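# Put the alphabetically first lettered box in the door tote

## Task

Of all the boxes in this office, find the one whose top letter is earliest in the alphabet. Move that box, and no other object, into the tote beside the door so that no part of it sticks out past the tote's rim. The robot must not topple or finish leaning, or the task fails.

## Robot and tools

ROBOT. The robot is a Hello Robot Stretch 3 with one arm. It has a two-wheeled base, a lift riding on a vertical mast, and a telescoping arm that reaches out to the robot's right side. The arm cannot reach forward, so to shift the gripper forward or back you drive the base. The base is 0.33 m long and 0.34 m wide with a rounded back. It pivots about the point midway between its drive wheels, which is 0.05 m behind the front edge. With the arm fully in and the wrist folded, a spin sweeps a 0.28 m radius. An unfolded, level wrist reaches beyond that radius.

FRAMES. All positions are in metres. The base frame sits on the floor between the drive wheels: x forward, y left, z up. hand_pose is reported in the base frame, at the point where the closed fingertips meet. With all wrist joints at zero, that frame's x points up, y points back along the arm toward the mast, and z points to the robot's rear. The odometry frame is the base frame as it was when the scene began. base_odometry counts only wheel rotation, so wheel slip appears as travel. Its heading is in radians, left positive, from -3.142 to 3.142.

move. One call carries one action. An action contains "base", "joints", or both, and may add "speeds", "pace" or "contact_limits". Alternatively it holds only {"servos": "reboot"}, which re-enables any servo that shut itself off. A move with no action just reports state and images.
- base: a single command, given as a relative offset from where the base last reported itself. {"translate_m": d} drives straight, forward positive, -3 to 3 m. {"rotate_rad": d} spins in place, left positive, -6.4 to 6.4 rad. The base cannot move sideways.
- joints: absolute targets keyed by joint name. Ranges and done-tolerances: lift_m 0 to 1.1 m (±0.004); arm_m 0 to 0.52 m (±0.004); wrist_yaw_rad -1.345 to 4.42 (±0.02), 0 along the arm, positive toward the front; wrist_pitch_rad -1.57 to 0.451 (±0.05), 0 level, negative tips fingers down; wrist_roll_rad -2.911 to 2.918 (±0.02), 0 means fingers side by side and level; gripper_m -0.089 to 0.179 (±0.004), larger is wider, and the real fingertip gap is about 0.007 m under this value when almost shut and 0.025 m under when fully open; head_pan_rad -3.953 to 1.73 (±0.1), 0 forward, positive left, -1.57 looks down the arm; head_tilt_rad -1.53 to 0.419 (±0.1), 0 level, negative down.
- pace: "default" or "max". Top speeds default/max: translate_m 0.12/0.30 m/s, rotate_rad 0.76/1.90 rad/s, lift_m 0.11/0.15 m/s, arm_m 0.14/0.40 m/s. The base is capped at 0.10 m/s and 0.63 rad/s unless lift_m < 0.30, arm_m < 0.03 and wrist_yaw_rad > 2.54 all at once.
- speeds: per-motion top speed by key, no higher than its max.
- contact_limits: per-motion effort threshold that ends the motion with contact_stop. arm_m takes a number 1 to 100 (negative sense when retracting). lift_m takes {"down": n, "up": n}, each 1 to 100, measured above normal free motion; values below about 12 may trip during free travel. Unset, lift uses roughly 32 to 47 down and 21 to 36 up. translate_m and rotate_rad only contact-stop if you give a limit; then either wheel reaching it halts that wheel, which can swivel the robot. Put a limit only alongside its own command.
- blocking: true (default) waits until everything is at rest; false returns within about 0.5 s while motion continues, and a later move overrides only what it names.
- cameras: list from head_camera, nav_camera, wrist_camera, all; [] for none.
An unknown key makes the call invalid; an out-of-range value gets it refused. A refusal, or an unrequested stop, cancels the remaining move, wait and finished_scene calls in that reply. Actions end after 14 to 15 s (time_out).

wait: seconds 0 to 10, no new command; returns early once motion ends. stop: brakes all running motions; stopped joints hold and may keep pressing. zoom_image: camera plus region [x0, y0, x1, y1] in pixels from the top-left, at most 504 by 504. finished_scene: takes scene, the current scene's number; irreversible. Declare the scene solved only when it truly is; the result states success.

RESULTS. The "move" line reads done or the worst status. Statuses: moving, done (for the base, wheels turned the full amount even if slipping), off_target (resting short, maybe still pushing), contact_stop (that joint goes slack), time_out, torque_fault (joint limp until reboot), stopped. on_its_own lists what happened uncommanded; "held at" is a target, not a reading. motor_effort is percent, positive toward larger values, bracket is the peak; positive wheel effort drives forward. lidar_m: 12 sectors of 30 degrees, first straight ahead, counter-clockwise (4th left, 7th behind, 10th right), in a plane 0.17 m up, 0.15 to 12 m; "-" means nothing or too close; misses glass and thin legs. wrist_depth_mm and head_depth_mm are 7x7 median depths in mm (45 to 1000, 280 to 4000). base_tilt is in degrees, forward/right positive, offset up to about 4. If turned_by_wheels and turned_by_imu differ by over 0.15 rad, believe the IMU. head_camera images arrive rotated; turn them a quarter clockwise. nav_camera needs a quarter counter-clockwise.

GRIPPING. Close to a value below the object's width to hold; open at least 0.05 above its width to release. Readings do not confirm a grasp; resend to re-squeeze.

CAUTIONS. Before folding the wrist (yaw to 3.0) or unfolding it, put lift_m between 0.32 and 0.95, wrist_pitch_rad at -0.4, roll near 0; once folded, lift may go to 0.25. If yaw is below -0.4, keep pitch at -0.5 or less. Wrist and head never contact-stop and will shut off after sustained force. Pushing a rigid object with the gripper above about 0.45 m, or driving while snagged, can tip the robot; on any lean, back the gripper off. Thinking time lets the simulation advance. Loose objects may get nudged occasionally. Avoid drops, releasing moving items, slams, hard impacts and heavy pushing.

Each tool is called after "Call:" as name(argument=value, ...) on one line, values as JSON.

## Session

Call:
move(joints={"head_pan_rad": 0, "head_tilt_rad": -0.3}, cameras=["head_camera", "nav_camera"])

Scene clock: 0.77 s.
move: done
base_odometry: x=+0.000 y=+0.000 heading=+0.000
turned_by_wheels: +0.000
turned_by_imu: +0.000
base_tilt: forward=+1.0 right=-0.3
lidar_m: 1.39 2.08 1.12 0.87 0.86 0.92 1.36 1.08 1.14 0.89 0.88 0.94
head_depth_mm: 1241 1264 1295 1334 1366 1391 1433 / 1447 1486 1523 1571 1612 1671 1572 / 1721 1784 1859 1902 1963 1907 1570 / 1922 2045 2144 2237 2377 1965 1549 / 1847 1934 2053 2179 2291 1879 1557 / 1802 1871 1967 2082 2205 1877 1544 / 1722 1817 1887 2029 2105 1947 1558
base_status: not commanded
joint_positions: lift_m=+0.410 arm_m=+0.002 wrist_yaw_rad=+2.888 wrist_pitch_rad=-0.323 wrist_roll_rad=+0.000 gripper_m=+0.037 head_pan_rad=+0.000 head_tilt_rad=-0.298
joint_status: all done
measured_speeds: all 0
motor_effort: left_wheel=-0.4(0.5) right_wheel=+1.3(2.4) lift_m=+26.0(26.5) arm_m=-10.1(10.3) wrist_yaw_rad=+0.7(1.3) wrist_pitch_rad=+2.4(3.1) wrist_roll_rad=+0.6(1.1) gripper_m=+0.0(1.0) head_pan_rad=-0.2(1.4) head_tilt_rad=-0.3(2.2)
hand_pose: x=+0.0377 y=+0.0812 z=+0.4448 quat_wxyz=(+0.201, +0.706, +0.025, +0.678) (m; base frame)
wrist_depth_mm: 128 153 - - - - - / 134 161 - - - - - / 142 157 - - - - - / 151 161 - - - - - / 162 172 - 981 982 990 995 / 751 184 128 731 131 789 786 / 654 195 612 657 612 654 659
pictures: head_camera (sideways), nav_camera (sideways)
Images, in order (width x height): head_camera 896x504, nav_camera 672x504.

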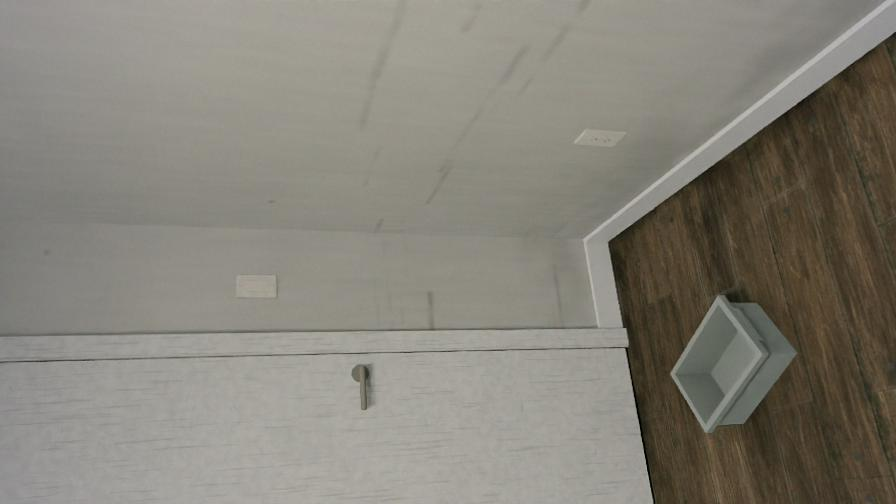

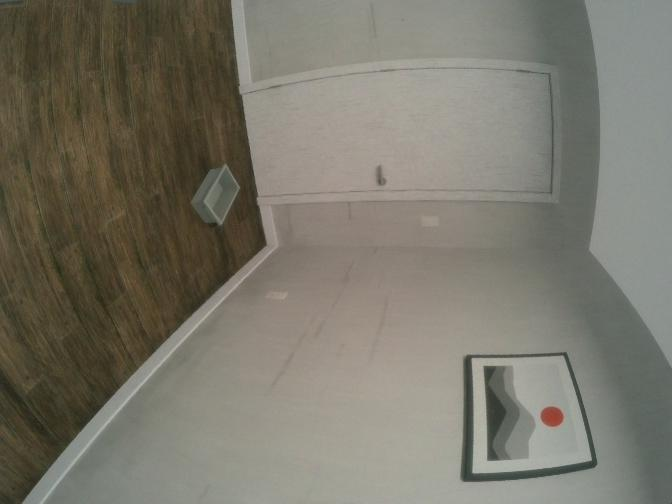

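Call:
move(joints={"head_pan_rad": 1.5}, pace="max", cameras=["head_camera", "nav_camera"])

Call:
move(joints={"head_pan_rad": -1.5}, pace="max", cameras=["head_camera", "nav_camera"])

Call:
move(joints={"head_pan_rad": -3.0}, pace="max", cameras=["head_camera", "nav_camera"])

Scene clock: 6.93 s.
move: done
base_odometry: x=+0.000 y=+0.000 heading=+0.000
turned_by_wheels: +0.000
turned_by_imu: +0.001
base_tilt: forward=+0.9 right=+0.0
lidar_m: 1.39 2.08 1.11 0.87 0.86 0.92 1.36 1.09 1.14 0.90 0.88 0.95
head_depth_mm: 893 946 1007 1077 1158 1262 1364 / 853 902 962 1026 1100 1189 1282 / 819 863 916 978 1041 1119 1207 / 791 829 879 931 992 1060 1136 / 758 798 841 890 942 1009 1078 / 741 772 815 860 912 970 1030 / 705 738 776 817 864 918 972
base_status: not commanded
joint_positions: lift_m=+0.410 arm_m=+0.002 wrist_yaw_rad=+2.888 wrist_pitch_rad=-0.323 wrist_roll_rad=+0.000 gripper_m=+0.037 head_pan_rad=+1.533 head_tilt_rad=-0.300
joint_status: all done
measured_speeds: all 0
motor_effort: left_wheel=-0.2(0.4) right_wheel=+1.9(2.5) lift_m=+26.9(27.2) arm_m=-21.0(21.3) wrist_yaw_rad=+0.9(1.4) wrist_pitch_rad=+2.9(3.1) wrist_roll_rad=+1.0(1.0) gripper_m=+0.1(1.2) head_pan_rad=-1.2(5.2) head_tilt_rad=-1.4(2.9)
hand_pose: x=+0.0377 y=+0.0812 z=+0.4448 quat_wxyz=(+0.201, +0.706, +0.025, +0.678) (m; base frame)
wrist_depth_mm: 128 154 - - - - - / 134 161 - - - - - / 142 156 - - - - - / 151 161 - - - - - / 162 172 - 989 981 997 996 / 759 184 128 729 131 788 789 / 648 195 621 661 622 654 656
pictures: head_camera (sideways), nav_camera (sideways)
Images, in order (width x height): head_camera 896x504, nav_camera 672x504.

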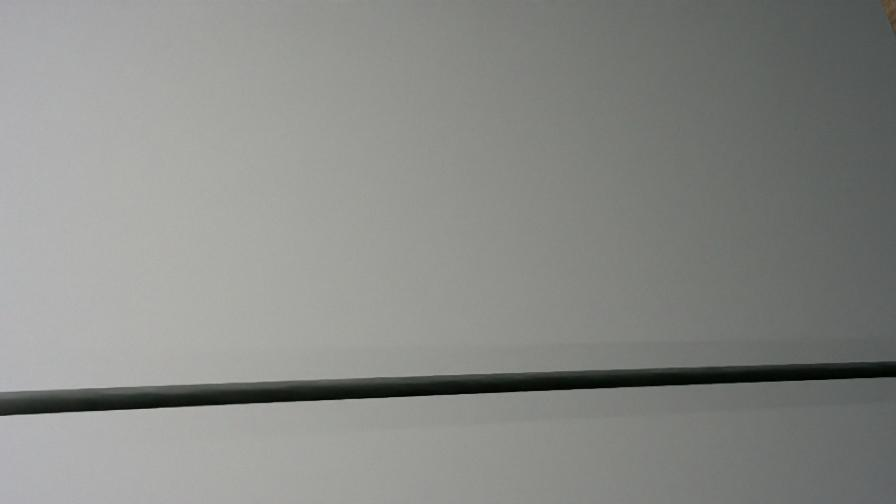

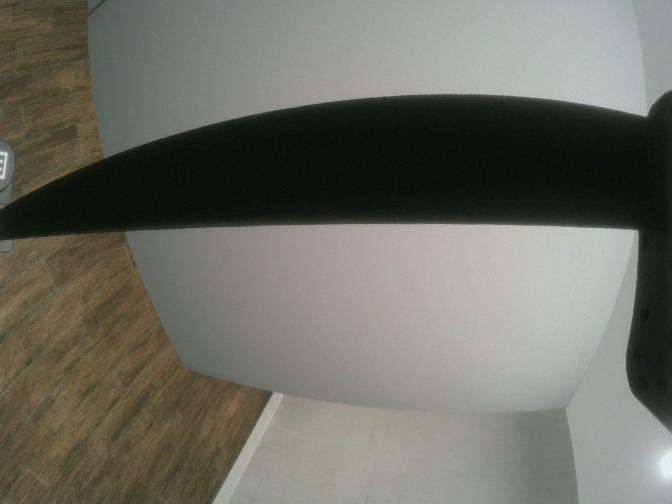

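Scene clock: 8.23 s.
move: done
base_odometry: x=+0.000 y=+0.000 heading=+0.000
turned_by_wheels: +0.000
turned_by_imu: +0.000
base_tilt: forward=+1.0 right=-0.1
lidar_m: 1.39 2.08 1.12 0.87 0.86 0.92 1.36 1.08 1.14 0.90 0.88 0.95
head_depth_mm: 873 927 985 1056 1128 1217 1333 / 841 891 947 1008 1084 1168 1252 / 810 855 910 968 1037 1107 1203 / 787 831 877 932 996 1056 1142 / 760 803 847 895 955 1008 1086 / 737 774 817 863 916 973 1033 / 716 752 790 832 881 934 995
base_status: not commanded
joint_positions: lift_m=+0.410 arm_m=+0.002 wrist_yaw_rad=+2.888 wrist_pitch_rad=-0.323 wrist_roll_rad=+0.000 gripper_m=+0.037 head_pan_rad=-1.555 head_tilt_rad=-0.300
joint_status: all done
measured_speeds: all 0
motor_effort: left_wheel=-0.3(0.5) right_wheel=+1.9(2.5) lift_m=+27.2(27.5) arm_m=-23.1(23.6) wrist_yaw_rad=+0.9(1.3) wrist_pitch_rad=+2.7(3.2) wrist_roll_rad=+0.8(1.0) gripper_m=+0.6(1.6) head_pan_rad=+2.2(4.8) head_tilt_rad=-0.6(2.3)
hand_pose: x=+0.0377 y=+0.0812 z=+0.4448 quat_wxyz=(+0.201, +0.706, +0.025, +0.678) (m; base frame)
wrist_depth_mm: 128 153 - - - - - / 134 161 - - - - - / 142 156 - - - - - / 151 161 - - - - - / 162 172 - 983 988 976 998 / 752 184 128 733 131 799 788 / 652 195 613 654 617 655 656
pictures: head_camera (sideways), nav_camera (sideways)
Images, in order (width x height): head_camera 896x504, nav_camera 672x504.

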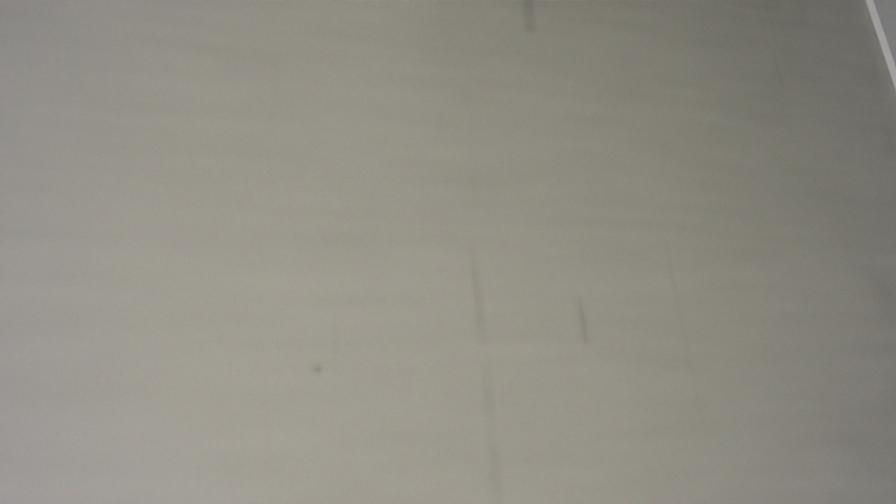

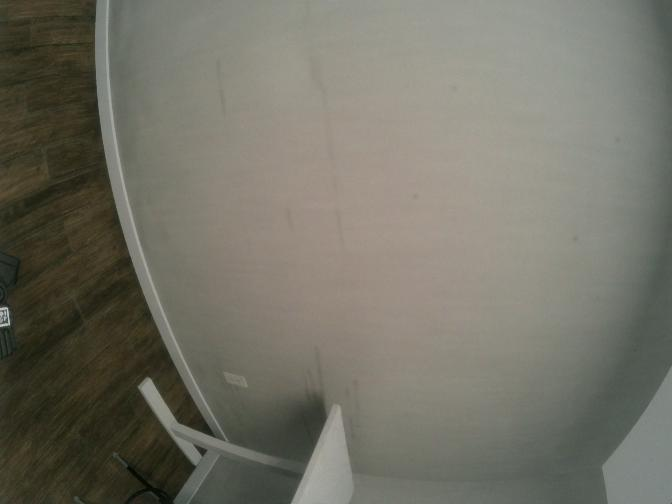

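Scene clock: 9.23 s.
move: done
base_odometry: x=+0.000 y=+0.000 heading=+0.000
turned_by_wheels: +0.000
turned_by_imu: +0.000
base_tilt: forward=+0.9 right=+0.0
lidar_m: 1.39 2.07 1.11 0.87 0.86 0.92 1.36 1.09 1.14 0.89 0.88 0.95
head_depth_mm: 1394 1417 1427 1355 1484 1538 1496 / 1563 1642 1715 1194 1743 1804 1573 / 1538 1630 1731 1177 1903 1778 1563 / 1511 1582 1666 1163 1882 1951 1562 / 1470 1534 1634 1158 1837 1875 1548 / 1421 1497 1584 1147 1760 1737 1500 / 1390 1467 1543 1138 1679 1266 1549
base_status: not commanded
joint_positions: lift_m=+0.410 arm_m=+0.002 wrist_yaw_rad=+2.888 wrist_pitch_rad=-0.323 wrist_roll_rad=+0.000 gripper_m=+0.037 head_pan_rad=-3.057 head_tilt_rad=-0.300
joint_status: all done
measured_speeds: all 0
motor_effort: left_wheel=-0.2(0.4) right_wheel=+1.8(2.6) lift_m=+27.5(27.6) arm_m=-23.0(23.5) wrist_yaw_rad=+0.7(1.1) wrist_pitch_rad=+2.9(3.0) wrist_roll_rad=+0.8(1.1) gripper_m=+0.9(1.0) head_pan_rad=+3.1(5.1) head_tilt_rad=-0.9(2.3)
hand_pose: x=+0.0377 y=+0.0812 z=+0.4448 quat_wxyz=(+0.201, +0.706, +0.025, +0.678) (m; base frame)
wrist_depth_mm: 128 153 - - - - - / 134 161 - - - - - / 142 156 - - - - - / 151 160 - - - - - / 162 172 - - 988 986 - / 751 184 128 735 131 792 784 / 654 195 618 663 616 660 656
pictures: head_camera (sideways), nav_camera (sideways)
Images, in order (width x height): head_camera 896x504, nav_camera 672x504.

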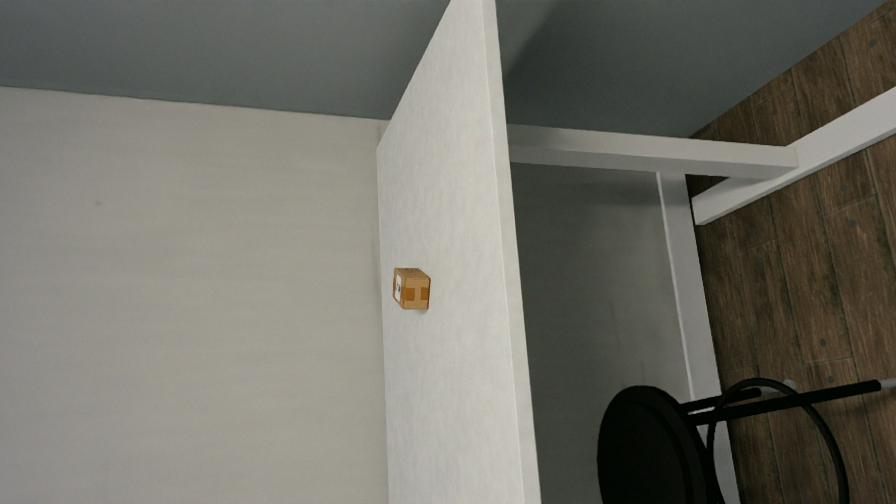

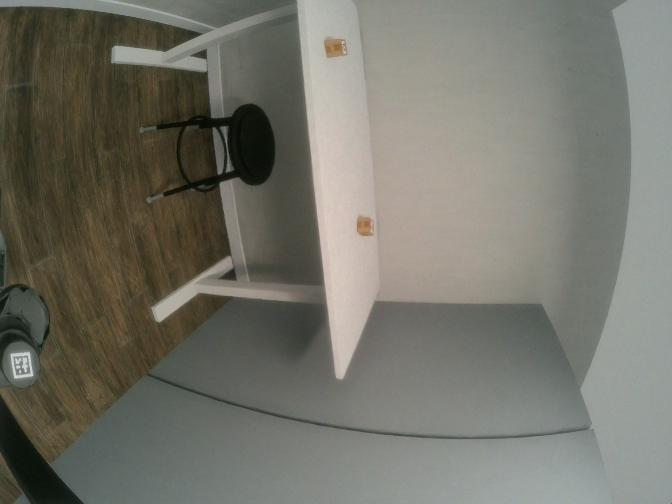

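Call:
zoom_image(camera="head_camera", region=[370, 250, 450, 330])

Call:
move(joints={"head_pan_rad": -2.55, "head_tilt_rad": -0.35}, pace="max", cameras=["head_camera"])

Scaled by 6.300 from the camera's 896x504 image, which has a finer 1280x720 frame.

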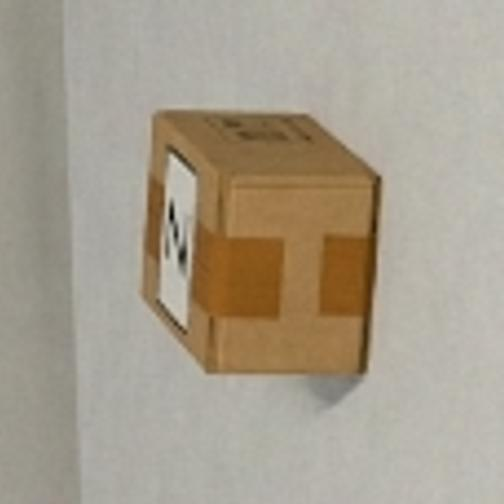

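Scene clock: 12.00 s.
move: done
base_odometry: x=+0.000 y=+0.000 heading=+0.000
turned_by_wheels: +0.000
turned_by_imu: +0.000
base_tilt: forward=+1.1 right=-0.2
lidar_m: 1.40 2.08 1.11 0.87 0.86 0.92 1.36 1.08 1.15 0.90 0.88 0.95
head_depth_mm: 1389 1459 1534 1026 1728 1808 1500 / 1410 1495 1566 1021 1423 1737 1420 / 1446 1527 1589 1083 1417 1784 1455 / 1477 1564 1618 1084 1887 1784 1478 / 1506 1593 1682 1081 1952 1830 1485 / 1545 1645 1710 1156 1941 1661 1491 / 1514 1572 1571 1250 1740 1723 1479
base_status: not commanded
joint_positions: lift_m=+0.410 arm_m=+0.002 wrist_yaw_rad=+2.888 wrist_pitch_rad=-0.323 wrist_roll_rad=+0.000 gripper_m=+0.037 head_pan_rad=-2.543 head_tilt_rad=-0.350
joint_status: all done
measured_speeds: all 0
motor_effort: left_wheel=-0.4(0.4) right_wheel=+1.9(2.5) lift_m=+28.0(28.1) arm_m=-23.0(23.1) wrist_yaw_rad=+0.5(1.2) wrist_pitch_rad=+2.7(3.0) wrist_roll_rad=+0.8(1.2) gripper_m=-0.1(1.2) head_pan_rad=+2.1(3.5) head_tilt_rad=-1.7(3.3)
hand_pose: x=+0.0377 y=+0.0812 z=+0.4448 quat_wxyz=(+0.201, +0.706, +0.025, +0.678) (m; base frame)
wrist_depth_mm: 128 153 - - - - - / 134 161 - - - - - / 142 156 - - - - - / 151 161 - - - - - / 162 172 - 979 - - 988 / 746 184 128 723 131 791 784 / 655 196 611 656 620 658 658
pictures: head_camera (sideways)
Images, in order (width x height): head_camera 896x504.

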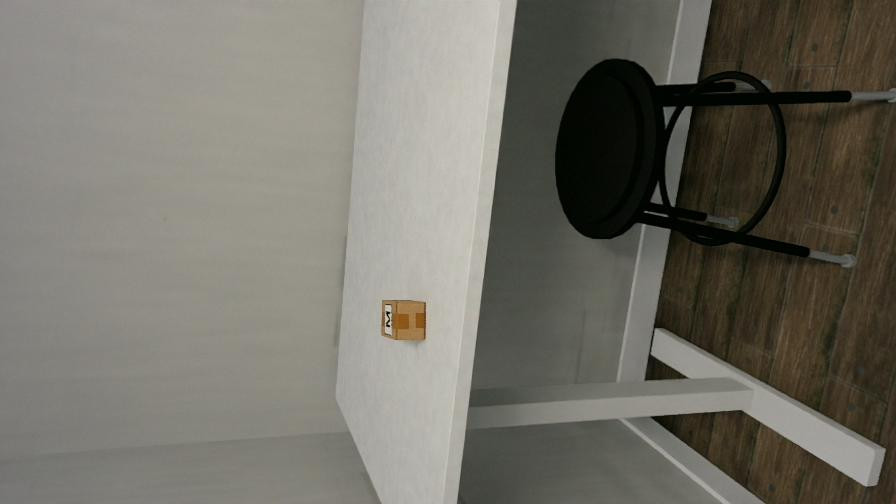

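Call:
zoom_image(camera="head_camera", region=[370, 290, 440, 350])

Scaled by 7.200 from the camera's 896x504 image, which has a finer 1280x720 frame.

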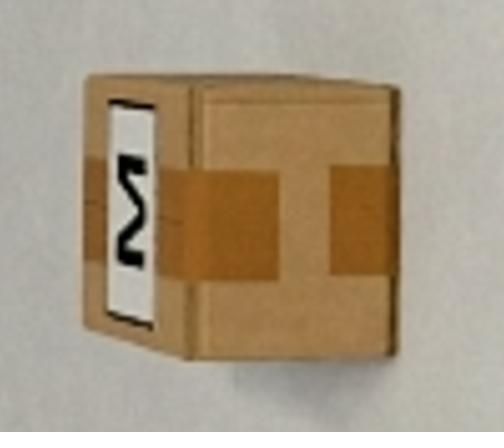

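Call:
move(joints={"head_pan_rad": 0.9, "head_tilt_rad": -0.35, "lift_m": 0.27, "wrist_pitch_rad": -0.4}, pace="max", cameras=["head_camera", "nav_camera"])

Scene clock: 49.93 s.
move: done
base_odometry: x=+0.000 y=+0.000 heading=+0.000
turned_by_wheels: +0.000
turned_by_imu: +0.001
base_tilt: forward=+1.0 right=-0.1
lidar_m: 1.39 2.08 1.12 0.87 0.86 0.92 1.36 1.08 1.14 0.90 0.88 0.94
head_depth_mm: 1815 1885 1967 2081 2178 1863 1496 / 1915 2005 2112 2227 2312 1847 1499 / 2001 2100 2232 2341 2402 1854 1480 / 2080 2252 2362 2497 2460 1846 1481 / 2181 2277 2437 2612 1542 1668 1489 / 1080 1133 1188 1264 1334 1414 1437 / 968 1012 1055 1107 1161 1235 1312
base_status: not commanded
joint_positions: lift_m=+0.270 arm_m=+0.002 wrist_yaw_rad=+2.888 wrist_pitch_rad=-0.416 wrist_roll_rad=+0.000 gripper_m=+0.037 head_pan_rad=+0.916 head_tilt_rad=-0.350
joint_status: all done
measured_speeds: translate_m=+0.000 rotate_rad=+0.000 lift_m=+0.000 arm_m=+0.000 wrist_yaw_rad=+0.000 wrist_pitch_rad=+0.000 wrist_roll_rad=+0.000 head_pan_rad=-0.024 head_tilt_rad=+0.000
motor_effort: left_wheel=-0.2(0.5) right_wheel=+1.6(2.4) lift_m=+21.1(27.3) arm_m=-21.9(22.8) wrist_yaw_rad=+0.6(1.2) wrist_pitch_rad=+2.7(5.3) wrist_roll_rad=+0.8(1.1) gripper_m=-0.2(1.0) head_pan_rad=-2.8(5.0) head_tilt_rad=-1.4(6.4)
hand_pose: x=+0.0350 y=+0.0707 z=+0.2831 quat_wxyz=(+0.233, +0.704, +0.058, +0.668) (m; base frame)
wrist_depth_mm: 128 155 - - - - - / 136 148 - - - - - / 147 167 999 - - - - / 161 180 796 799 797 785 794 / 607 181 632 630 626 631 632 / 523 202 128 299 131 521 524 / 445 259 253 285 421 446 443
pictures: head_camera (sideways), nav_camera (sideways)
Images, in order (width x height): head_camera 896x504, nav_camera 672x504.

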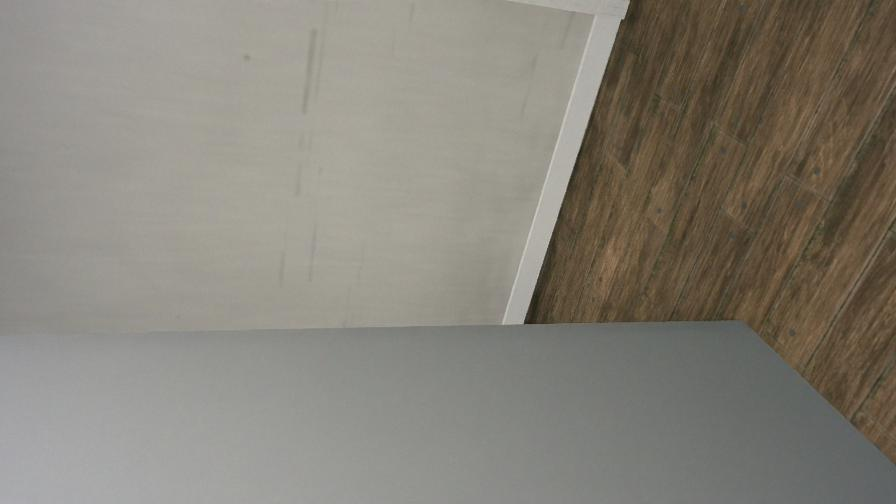

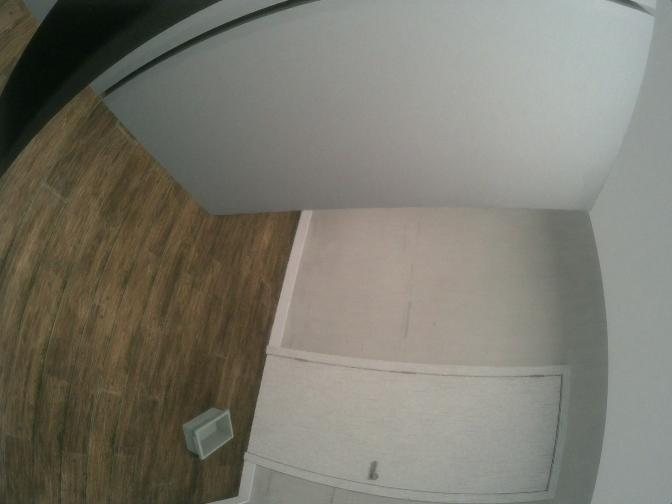

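Call:
move(base={"rotate_rad": 0.66}, pace="max", cameras=[])

Call:
move(base={"translate_m": 1.34}, pace="max", cameras=[])

Call:
move(base={"rotate_rad": 0.98}, joints={"head_pan_rad": 0, "head_tilt_rad": -0.3}, pace="max", cameras=["head_camera", "nav_camera"])

Scene clock: 60.40 s.
move: done
base_odometry: x=+0.000 y=+0.000 heading=+0.660
turned_by_wheels: +0.660
turned_by_imu: +0.657
base_tilt: forward=+1.2 right=-0.1
lidar_m: 2.08 1.01 0.86 0.86 0.97 1.08 1.12 1.04 0.88 0.88 1.00 1.67
head_depth_mm: 860 922 991 1076 1171 1280 1402 / 828 887 947 1022 1110 1213 1332 / 799 849 910 974 1054 1151 1264 / 768 816 869 939 1004 1089 1183 / 741 785 835 890 958 1042 1132 / 729 761 812 857 921 992 1062 / 692 731 772 825 878 944 1018
base_status: done
joint_positions: lift_m=+0.270 arm_m=+0.002 wrist_yaw_rad=+2.888 wrist_pitch_rad=-0.416 wrist_roll_rad=+0.000 gripper_m=+0.037 head_pan_rad=+0.900 head_tilt_rad=-0.350
joint_status: not commanded
measured_speeds: all 0
motor_effort: left_wheel=-9.7(16.5) right_wheel=+9.7(15.8) lift_m=+23.9(24.1) arm_m=-22.7(23.6) wrist_yaw_rad=+0.8(1.3) wrist_pitch_rad=+2.8(3.4) wrist_roll_rad=+0.8(1.1) gripper_m=+0.0(1.6) head_pan_rad=-3.1(4.0) head_tilt_rad=-1.1(2.3)
hand_pose: x=+0.0350 y=+0.0707 z=+0.2831 quat_wxyz=(+0.233, +0.704, +0.058, +0.668) (m; base frame)
wrist_depth_mm: 128 140 - - - - - / 137 145 - - - - - / 148 156 963 - 977 - - / 162 179 787 798 805 807 788 / 606 183 627 629 631 626 632 / 520 202 128 302 131 521 523 / 445 259 253 284 421 443 445
pictures: none
No camera images: "cameras" was empty.

Scene clock: 66.23 s.
move: done
base_odometry: x=+1.059 y=+0.821 heading=+0.660
turned_by_wheels: +0.000
turned_by_imu: -0.001
base_tilt: forward=+1.0 right=-0.2
lidar_m: 0.77 0.91 1.51 0.58 0.63 1.05 2.39 1.40 1.18 1.18 0.92 0.78
head_depth_mm: 1076 1106 1143 1179 1210 1257 1304 / 1246 1296 1333 1382 1437 1507 1456 / 1442 1531 1602 1682 1760 1724 1488 / 1803 1881 1989 2153 2220 1841 1493 / 2352 2491 2693 2926 2414 1834 1483 / 3019 3206 3411 3537 2414 1826 1478 / 3006 3108 3294 3410 2416 1824 1473
base_status: done
joint_positions: lift_m=+0.270 arm_m=+0.002 wrist_yaw_rad=+2.888 wrist_pitch_rad=-0.416 wrist_roll_rad=+0.000 gripper_m=+0.037 head_pan_rad=+0.900 head_tilt_rad=-0.350
joint_status: not commanded
measured_speeds: all 0
motor_effort: left_wheel=+5.7(12.6) right_wheel=+0.5(15.7) lift_m=+28.5(30.9) arm_m=-17.3(23.1) wrist_yaw_rad=+1.0(1.5) wrist_pitch_rad=+2.8(3.3) wrist_roll_rad=+0.8(1.1) gripper_m=-0.2(1.4) head_pan_rad=-2.7(4.8) head_tilt_rad=-0.5(2.1)
hand_pose: x=+0.0350 y=+0.0707 z=+0.2831 quat_wxyz=(+0.233, +0.704, +0.058, +0.668) (m; base frame)
wrist_depth_mm: 128 140 - - - - - / 136 145 - - - - - / 147 155 - - - - - / 159 168 764 795 803 792 796 / 598 183 631 628 636 631 633 / 522 202 128 299 131 523 521 / 446 259 253 285 416 444 444
pictures: none
No camera images: "cameras" was empty.

Scene clock: 67.97 s.
move: done
base_odometry: x=+1.059 y=+0.821 heading=+1.639
turned_by_wheels: +0.980
turned_by_imu: +0.976
base_tilt: forward=+1.0 right=-0.3
lidar_m: 1.34 0.58 0.61 0.94 2.69 1.48 1.19 1.18 0.97 0.79 0.77 0.87
head_depth_mm: 1177 1206 1227 1261 1288 1325 1364 / 1396 1429 1460 1502 1559 1596 1520 / 1668 1735 1784 1832 1902 1879 1562 / 2114 2221 2298 2425 2418 1948 1567 / 2926 3111 3298 3452 2651 1944 1551 / 3101 3280 3424 3554 2621 1957 1532 / 2999 3138 3297 3439 2605 1931 1551
base_status: done
joint_positions: lift_m=+0.270 arm_m=+0.002 wrist_yaw_rad=+2.888 wrist_pitch_rad=-0.416 wrist_roll_rad=+0.000 gripper_m=+0.037 head_pan_rad=-0.015 head_tilt_rad=-0.302
joint_status: all done
measured_speeds: translate_m=+0.000 rotate_rad=+0.000 lift_m=+0.000 arm_m=+0.000 wrist_yaw_rad=+0.000 wrist_pitch_rad=+0.000 wrist_roll_rad=+0.000 head_pan_rad=+0.024 head_tilt_rad=+0.000
motor_effort: left_wheel=-8.1(15.7) right_wheel=+8.2(17.3) lift_m=+25.9(28.4) arm_m=-22.1(22.3) wrist_yaw_rad=+0.6(1.3) wrist_pitch_rad=+2.7(3.1) wrist_roll_rad=+0.8(1.1) gripper_m=-0.6(1.1) head_pan_rad=+2.2(5.5) head_tilt_rad=+3.2(7.3)
hand_pose: x=+0.0350 y=+0.0707 z=+0.2831 quat_wxyz=(+0.233, +0.704, +0.058, +0.668) (m; base frame)
wrist_depth_mm: 128 - - - - 512 - / 137 - - - - - - / 147 176 - - - - 998 / 163 179 796 789 759 - 797 / 601 183 629 626 627 635 627 / 520 202 128 300 131 517 525 / 444 258 253 285 420 444 444
pictures: head_camera (sideways), nav_camera (sideways)
Images, in order (width x height): head_camera 896x504, nav_camera 672x504.

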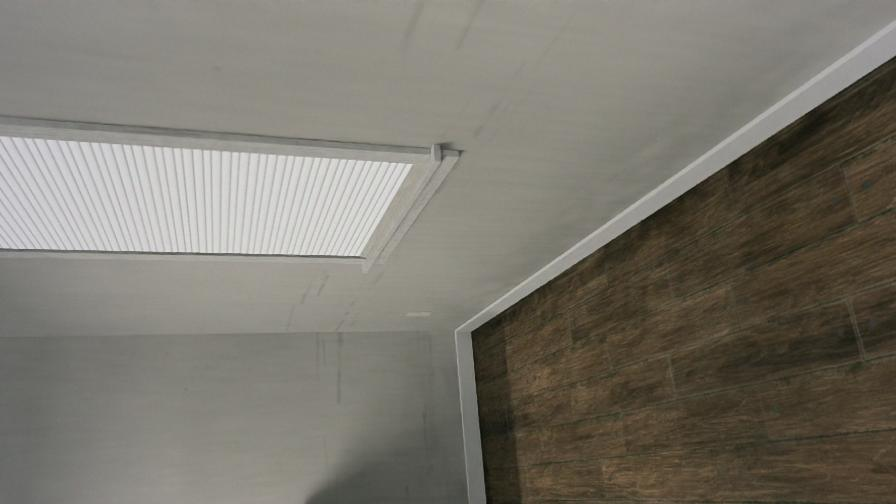

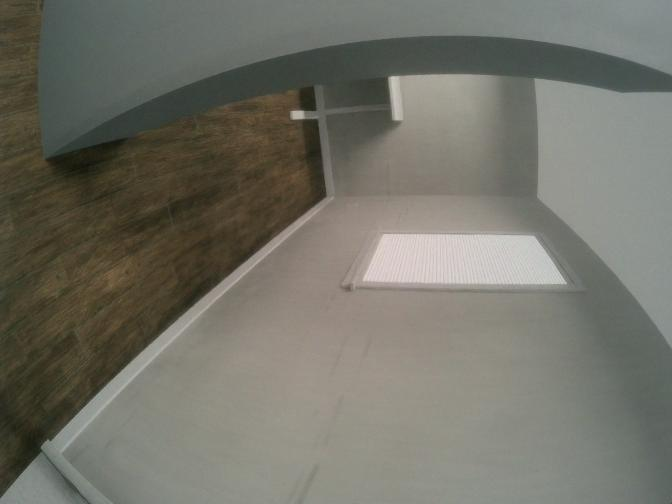

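Call:
move(base={"translate_m": 0.95}, joints={"head_pan_rad": 1.0, "head_tilt_rad": -0.3}, pace="max", cameras=["head_camera", "nav_camera"])

Scene clock: 75.63 s.
move: done
base_odometry: x=+0.994 y=+1.769 heading=+1.639
turned_by_wheels: +0.000
turned_by_imu: +0.000
base_tilt: forward=+1.0 right=-0.2
lidar_m: 0.76 2.32 2.87 0.52 0.52 0.56 2.08 1.09 0.56 0.45 0.45 0.49
head_depth_mm: 2473 2553 2630 2828 2710 1977 1569 / 2636 2732 2817 3011 2735 1970 1561 / 2824 2940 3043 3225 2694 1992 1564 / 3001 3162 3288 3501 2678 1972 1545 / 3272 3455 3634 3800 2659 1962 1542 / 3565 3680 - - 2662 1928 1546 / 3432 3512 3659 3754 2617 1969 1537
base_status: done
joint_positions: lift_m=+0.270 arm_m=+0.002 wrist_yaw_rad=+2.888 wrist_pitch_rad=-0.416 wrist_roll_rad=+0.000 gripper_m=+0.037 head_pan_rad=+1.001 head_tilt_rad=-0.300
joint_status: all done
measured_speeds: all 0
motor_effort: left_wheel=+2.3(14.9) right_wheel=+3.3(14.1) lift_m=+25.3(25.3) arm_m=-22.9(23.4) wrist_yaw_rad=+1.0(1.3) wrist_pitch_rad=+2.4(3.3) wrist_roll_rad=+0.9(1.1) gripper_m=-0.1(1.2) head_pan_rad=-3.2(5.0) head_tilt_rad=+3.0(5.6)
hand_pose: x=+0.0350 y=+0.0707 z=+0.2831 quat_wxyz=(+0.233, +0.704, +0.058, +0.668) (m; base frame)
wrist_depth_mm: 128 152 - - - - - / 136 146 - - - - - / 147 155 - - - - - / 158 167 797 796 789 794 801 / - 182 631 631 629 630 634 / 501 201 128 301 131 520 524 / 441 258 253 284 420 442 444
pictures: head_camera (sideways), nav_camera (sideways)
Images, in order (width x height): head_camera 896x504, nav_camera 672x504.

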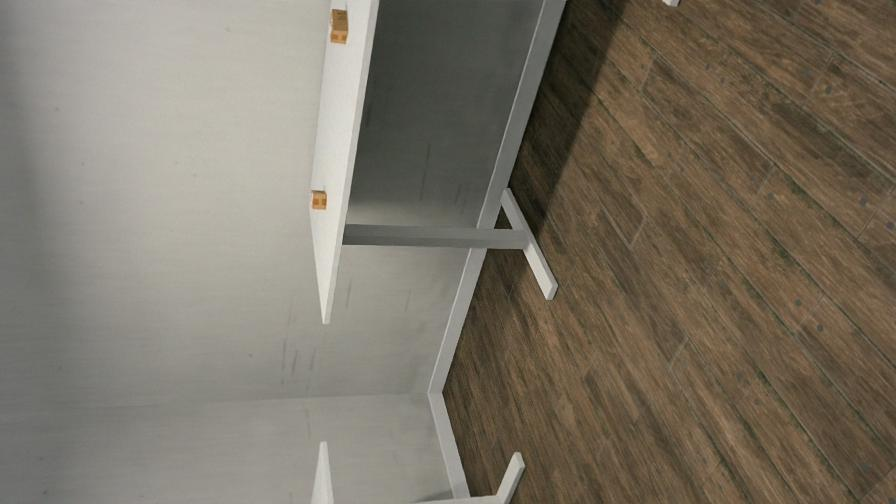

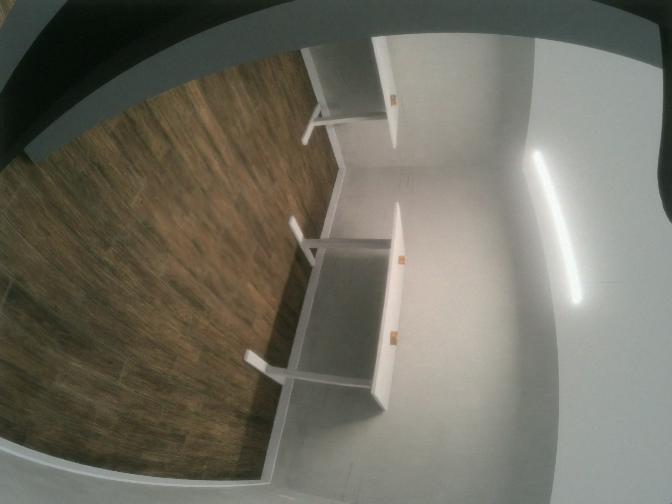

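Call:
move(base={"rotate_rad": 0.86}, pace="max", cameras=[])

Call:
move(base={"translate_m": 1.56}, joints={"head_pan_rad": 0.0, "head_tilt_rad": -0.4}, pace="max", cameras=["head_camera", "nav_camera"])

Scene clock: 87.60 s.
move: done
base_odometry: x=+0.994 y=+1.769 heading=+2.499
turned_by_wheels: +0.860
turned_by_imu: +0.856
base_tilt: forward=+1.1 right=-0.2
lidar_m: 2.32 3.35 0.51 0.53 2.17 2.06 0.68 0.48 0.45 0.46 0.61 1.48
head_depth_mm: 2888 3015 3183 3415 2696 1993 1572 / 415 440 469 3298 2454 1917 1569 / 414 436 460 486 518 555 595 / 413 434 458 486 517 552 590 / 412 433 457 485 515 548 588 / 409 432 456 484 513 547 587 / 409 430 454 480 510 544 583
base_status: done
joint_positions: lift_m=+0.270 arm_m=+0.002 wrist_yaw_rad=+2.888 wrist_pitch_rad=-0.416 wrist_roll_rad=+0.000 gripper_m=+0.037 head_pan_rad=+1.000 head_tilt_rad=-0.300
joint_status: not commanded
measured_speeds: all 0
motor_effort: left_wheel=-9.4(16.4) right_wheel=+9.2(16.4) lift_m=+29.5(29.5) arm_m=-23.2(23.8) wrist_yaw_rad=+0.7(1.2) wrist_pitch_rad=+2.8(3.1) wrist_roll_rad=+1.0(1.0) gripper_m=+0.2(1.0) head_pan_rad=-2.8(4.2) head_tilt_rad=+1.4(3.5)
hand_pose: x=+0.0350 y=+0.0707 z=+0.2831 quat_wxyz=(+0.233, +0.704, +0.058, +0.668) (m; base frame)
wrist_depth_mm: 129 - - - - - - / 136 - - - - - - / 147 176 - - - - - / 162 179 755 - - 800 791 / 606 182 630 629 610 629 627 / 521 202 128 300 131 522 522 / 443 259 254 286 421 445 443
pictures: none
No camera images: "cameras" was empty.

Scene clock: 94.20 s.
move: done
base_odometry: x=-0.255 y=+2.704 heading=+2.499
turned_by_wheels: +0.000
turned_by_imu: -0.001
base_tilt: forward=+0.8 right=-0.3
lidar_m: 1.36 1.37 2.19 2.06 1.55 1.26 1.74 1.22 1.16 1.19 1.40 0.89
head_depth_mm: 1112 1179 1246 814 624 1522 1446 / 1171 1243 1290 886 651 1609 1431 / 1225 1302 1369 881 676 1696 1429 / 1298 1380 1420 877 1712 1735 1425 / 1375 1471 1503 872 1871 1725 1421 / 1451 1568 1489 871 2007 1751 1422 / 1556 1669 1485 923 1542 1619 1420
base_status: done
joint_positions: lift_m=+0.270 arm_m=+0.002 wrist_yaw_rad=+2.888 wrist_pitch_rad=-0.416 wrist_roll_rad=+0.000 gripper_m=+0.037 head_pan_rad=+0.000 head_tilt_rad=-0.400
joint_status: all done
measured_speeds: all 0
motor_effort: left_wheel=+7.0(12.4) right_wheel=+1.9(19.2) lift_m=+27.1(30.0) arm_m=-18.3(23.0) wrist_yaw_rad=+0.5(1.2) wrist_pitch_rad=+2.7(3.2) wrist_roll_rad=+1.1(1.1) gripper_m=+0.0(1.3) head_pan_rad=+4.5(5.6) head_tilt_rad=-1.2(4.5)
hand_pose: x=+0.0350 y=+0.0707 z=+0.2831 quat_wxyz=(+0.233, +0.704, +0.058, +0.668) (m; base frame)
wrist_depth_mm: 128 - - - - - - / 137 - - - - - - / 148 176 - - - - - / 162 179 788 792 799 793 805 / 607 183 657 629 635 627 635 / 520 202 128 300 131 521 522 / 441 259 253 284 418 443 444
pictures: head_camera (sideways), nav_camera (sideways)
Images, in order (width x height): head_camera 896x504, nav_camera 672x504.

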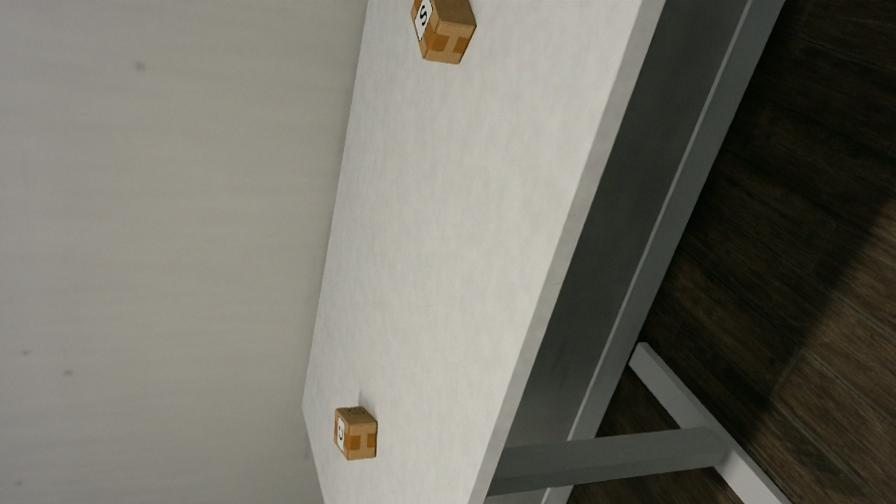

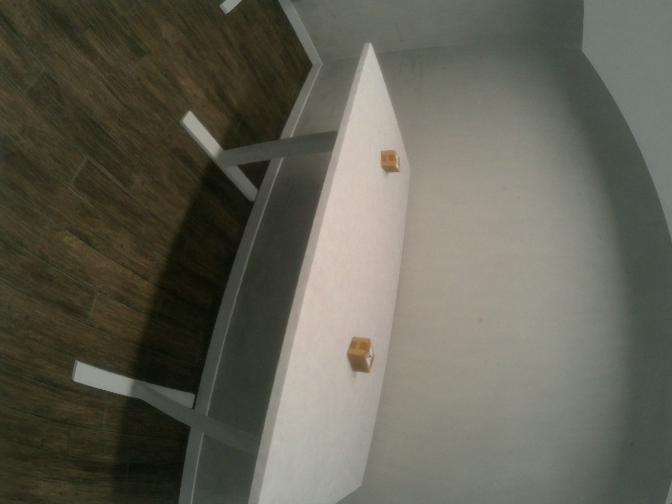

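Call:
zoom_image(camera="head_camera", region=[320, 390, 400, 470])

Call:
zoom_image(camera="head_camera", region=[400, 0, 490, 70])

Call:
move(joints={"head_pan_rad": 0.75, "head_tilt_rad": -0.3}, pace="max", cameras=["head_camera", "nav_camera"])

Scaled by 6.300 from the camera's 896x504 image, which has a finer 1280x720 frame.

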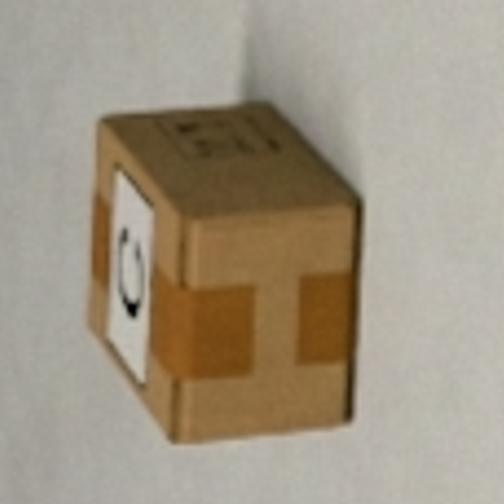

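Scaled by 5.600 from the camera's 896x504 image, which has a finer 1280x720 frame.

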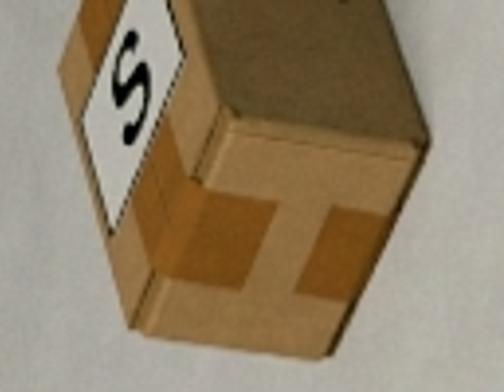

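Scene clock: 99.70 s.
move: done
base_odometry: x=-0.255 y=+2.704 heading=+2.499
turned_by_wheels: +0.000
turned_by_imu: +0.001
base_tilt: forward=+1.0 right=+0.0
lidar_m: 1.36 1.37 2.18 2.06 1.56 1.26 1.74 1.22 1.16 1.19 1.40 0.89
head_depth_mm: 2207 2207 2259 1170 2316 1974 1523 / 2428 2568 2664 2656 2602 1968 1556 / 2387 2514 2671 2826 2641 1967 1557 / 2334 2451 2585 2723 2619 1936 1551 / 2266 2378 2456 2656 2373 1940 1543 / 2225 2313 2425 2598 2600 1959 1543 / 2159 2280 2365 2532 2588 1938 1539
base_status: not commanded
joint_positions: lift_m=+0.270 arm_m=+0.002 wrist_yaw_rad=+2.888 wrist_pitch_rad=-0.416 wrist_roll_rad=+0.000 gripper_m=+0.037 head_pan_rad=+0.770 head_tilt_rad=-0.304
joint_status: all done
measured_speeds: all 0
motor_effort: left_wheel=+7.0(7.4) right_wheel=+1.8(2.2) lift_m=+25.3(26.0) arm_m=-16.2(17.0) wrist_yaw_rad=+0.6(1.3) wrist_pitch_rad=+2.7(3.0) wrist_roll_rad=+0.6(1.1) gripper_m=+0.0(1.2) head_pan_rad=+1.0(4.9) head_tilt_rad=+3.7(5.9)
hand_pose: x=+0.0350 y=+0.0707 z=+0.2831 quat_wxyz=(+0.233, +0.704, +0.058, +0.668) (m; base frame)
wrist_depth_mm: 128 - - - - - - / 137 - - - - - - / 148 177 - - - - - / 162 179 783 798 795 808 795 / 605 182 628 624 630 631 630 / 518 202 128 298 132 524 524 / 443 258 254 286 421 445 440
pictures: head_camera (sideways), nav_camera (sideways)
Images, in order (width x height): head_camera 896x504, nav_camera 672x504.

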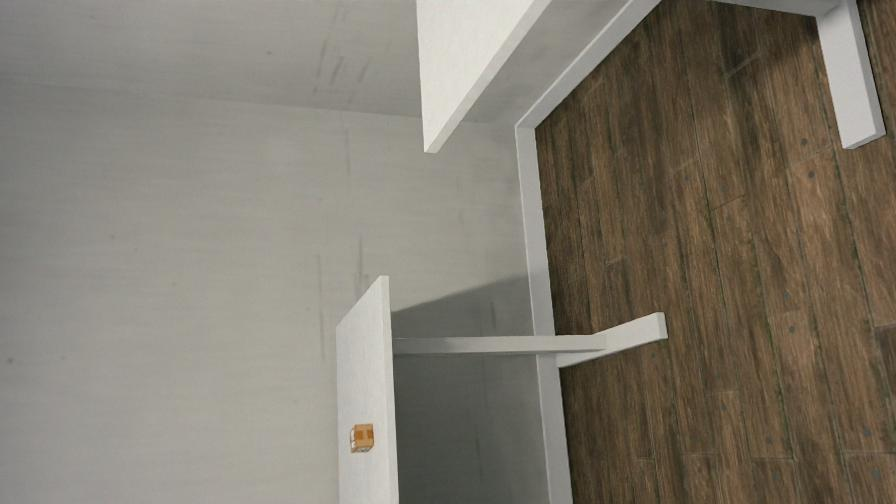

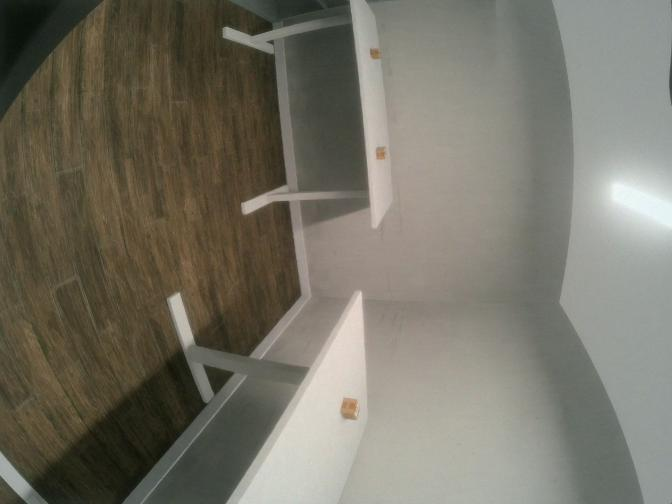

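Call:
move(base={"rotate_rad": 1.15}, joints={"head_pan_rad": 0.0, "head_tilt_rad": -0.45}, pace="max", cameras=[])

Call:
move(base={"translate_m": 1.1}, pace="max", cameras=["head_camera", "nav_camera"])

Scene clock: 110.17 s.
move: done
base_odometry: x=-0.255 y=+2.704 heading=-2.635
turned_by_wheels: +1.150
turned_by_imu: +1.146
base_tilt: forward=+0.9 right=-0.2
lidar_m: 2.18 2.05 1.43 1.26 1.58 1.20 1.16 1.22 0.90 0.89 1.40 1.37
head_depth_mm: 2155 2333 2498 2655 2135 1667 1378 / 2172 2330 2464 2649 2117 1664 1380 / 2201 2345 2522 2745 2132 1661 1378 / 2226 2372 2563 2738 2103 1655 1377 / 2234 2399 2603 2730 2090 1655 1370 / 2223 2397 2646 2722 2090 1657 1369 / 2294 2399 2588 2583 2105 1656 1366
base_status: done
joint_positions: lift_m=+0.270 arm_m=+0.002 wrist_yaw_rad=+2.888 wrist_pitch_rad=-0.416 wrist_roll_rad=+0.000 gripper_m=+0.037 head_pan_rad=-0.012 head_tilt_rad=-0.448
joint_status: all done
measured_speeds: all 0
motor_effort: left_wheel=-8.6(16.8) right_wheel=+8.8(17.1) lift_m=+23.2(24.2) arm_m=-21.9(21.9) wrist_yaw_rad=+0.8(1.2) wrist_pitch_rad=+2.9(3.1) wrist_roll_rad=+1.0(1.2) gripper_m=-0.1(1.2) head_pan_rad=+2.4(4.8) head_tilt_rad=-2.6(3.3)
hand_pose: x=+0.0350 y=+0.0707 z=+0.2831 quat_wxyz=(+0.233, +0.704, +0.058, +0.668) (m; base frame)
wrist_depth_mm: 128 - - - - - - / 137 - - - - - - / 147 176 - - - - - / 163 179 805 802 796 795 794 / 606 183 630 631 633 617 635 / 519 201 128 300 131 522 522 / 443 257 253 286 422 442 445
pictures: none
No camera images: "cameras" was empty.

Scene clock: 115.20 s.
move: done
base_odometry: x=-1.216 y=+2.170 heading=-2.635
turned_by_wheels: +0.000
turned_by_imu: -0.001
base_tilt: forward=+1.1 right=-0.1
lidar_m: 1.52 1.36 1.32 1.24 1.27 2.32 2.25 1.55 1.41 0.93 1.44 1.11
head_depth_mm: 1237 1332 1393 897 1674 1393 1345 / 1253 1358 1411 872 1733 1658 1378 / 1273 1368 1413 890 1753 1661 1378 / 1283 1380 1408 888 1789 1660 1370 / 1298 1390 1394 885 1815 1655 1372 / 1312 1396 1398 875 1835 1649 1369 / 1309 1418 1377 879 1861 1652 1363
base_status: done
joint_positions: lift_m=+0.270 arm_m=+0.002 wrist_yaw_rad=+2.888 wrist_pitch_rad=-0.416 wrist_roll_rad=+0.000 gripper_m=+0.037 head_pan_rad=+0.000 head_tilt_rad=-0.450
joint_status: not commanded
measured_speeds: all 0
motor_effort: left_wheel=+5.7(13.7) right_wheel=+0.2(15.8) lift_m=+20.8(23.5) arm_m=-22.0(23.6) wrist_yaw_rad=+0.6(1.2) wrist_pitch_rad=+2.9(3.2) wrist_roll_rad=+0.8(1.1) gripper_m=+0.7(1.1) head_pan_rad=+2.9(4.6) head_tilt_rad=-2.2(3.4)
hand_pose: x=+0.0350 y=+0.0707 z=+0.2831 quat_wxyz=(+0.233, +0.704, +0.058, +0.668) (m; base frame)
wrist_depth_mm: 128 - - - - - - / 137 - - - - - - / 147 176 - - - - - / 162 179 794 805 795 801 791 / 608 182 628 634 632 636 633 / 520 201 128 300 131 518 521 / 442 258 252 285 419 444 445
pictures: head_camera (sideways), nav_camera (sideways)
Images, in order (width x height): head_camera 896x504, nav_camera 672x504.

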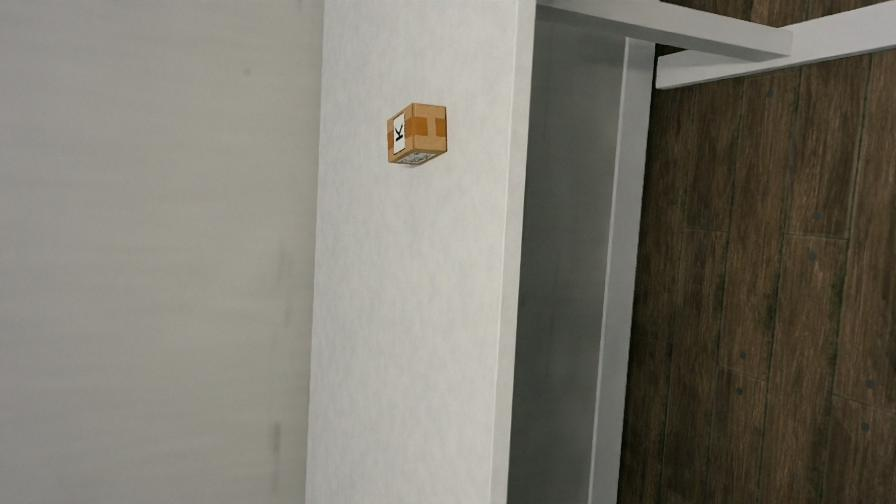

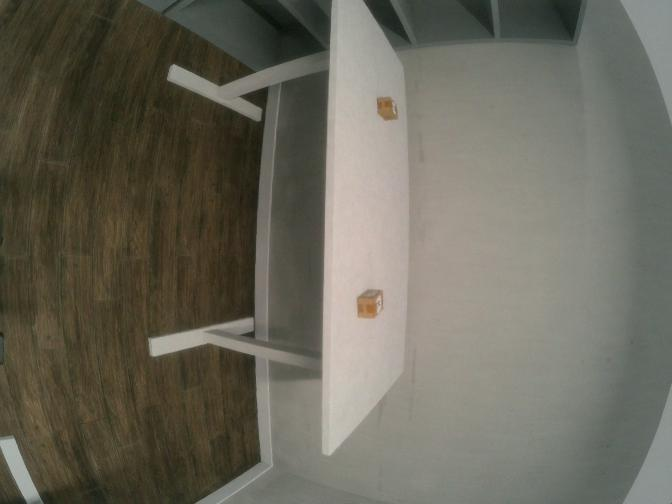

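Call:
zoom_image(camera="head_camera", region=[375, 90, 465, 180])

Call:
move(joints={"head_pan_rad": 0.65, "head_tilt_rad": -0.4}, pace="max", cameras=["head_camera"])

Scaled by 5.600 from the camera's 896x504 image, which has a finer 1280x720 frame.

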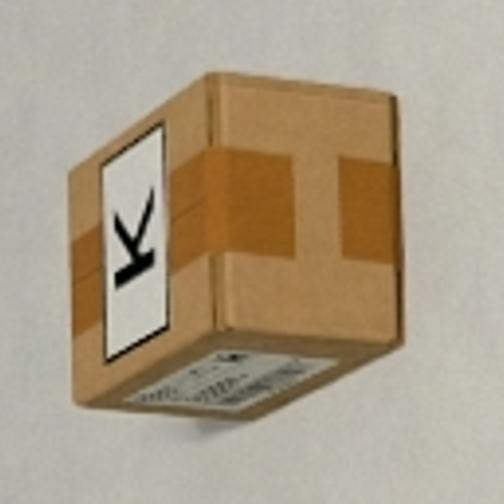

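Scene clock: 119.50 s.
move: done
base_odometry: x=-1.216 y=+2.170 heading=-2.635
turned_by_wheels: +0.000
turned_by_imu: +0.001
base_tilt: forward=+1.0 right=-0.3
lidar_m: 1.52 1.36 1.32 1.24 1.27 2.32 2.26 1.55 1.41 0.93 1.44 1.11
head_depth_mm: 1410 1490 1537 990 1743 1750 1426 / 1510 1602 1627 988 1940 1738 1429 / 1591 1714 1759 1047 2058 1722 1429 / 1701 1848 1831 1186 2028 1675 1420 / 1815 1931 1867 1709 2093 1743 1425 / 1683 1826 1865 1769 2027 1682 1410 / 1560 1677 1603 1661 1482 1572 1417
base_status: not commanded
joint_positions: lift_m=+0.270 arm_m=+0.002 wrist_yaw_rad=+2.888 wrist_pitch_rad=-0.416 wrist_roll_rad=+0.000 gripper_m=+0.037 head_pan_rad=+0.667 head_tilt_rad=-0.405
joint_status: all done
measured_speeds: all 0
motor_effort: left_wheel=+5.6(5.9) right_wheel=+0.6(0.6) lift_m=+21.6(21.6) arm_m=-20.4(21.3) wrist_yaw_rad=+0.4(1.2) wrist_pitch_rad=+2.5(3.0) wrist_roll_rad=+0.9(1.0) gripper_m=-0.1(0.5) head_pan_rad=+1.4(6.1) head_tilt_rad=+2.5(5.6)
hand_pose: x=+0.0350 y=+0.0707 z=+0.2831 quat_wxyz=(+0.233, +0.704, +0.058, +0.668) (m; base frame)
wrist_depth_mm: 128 - - - - - - / 137 - - - - - - / 148 176 - - - - - / 162 179 787 799 802 806 792 / 600 182 634 631 626 631 630 / 520 202 128 300 131 518 520 / 443 259 253 283 420 445 444
pictures: head_camera (sideways)
Images, in order (width x height): head_camera 896x504.

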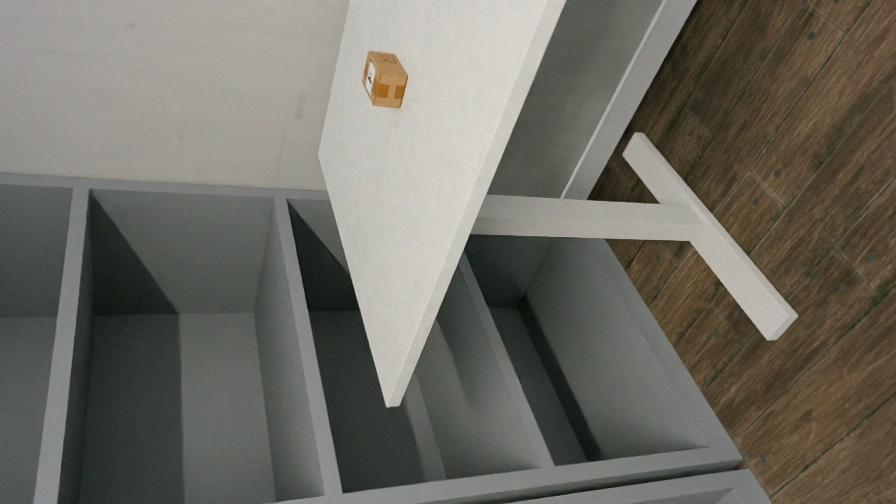

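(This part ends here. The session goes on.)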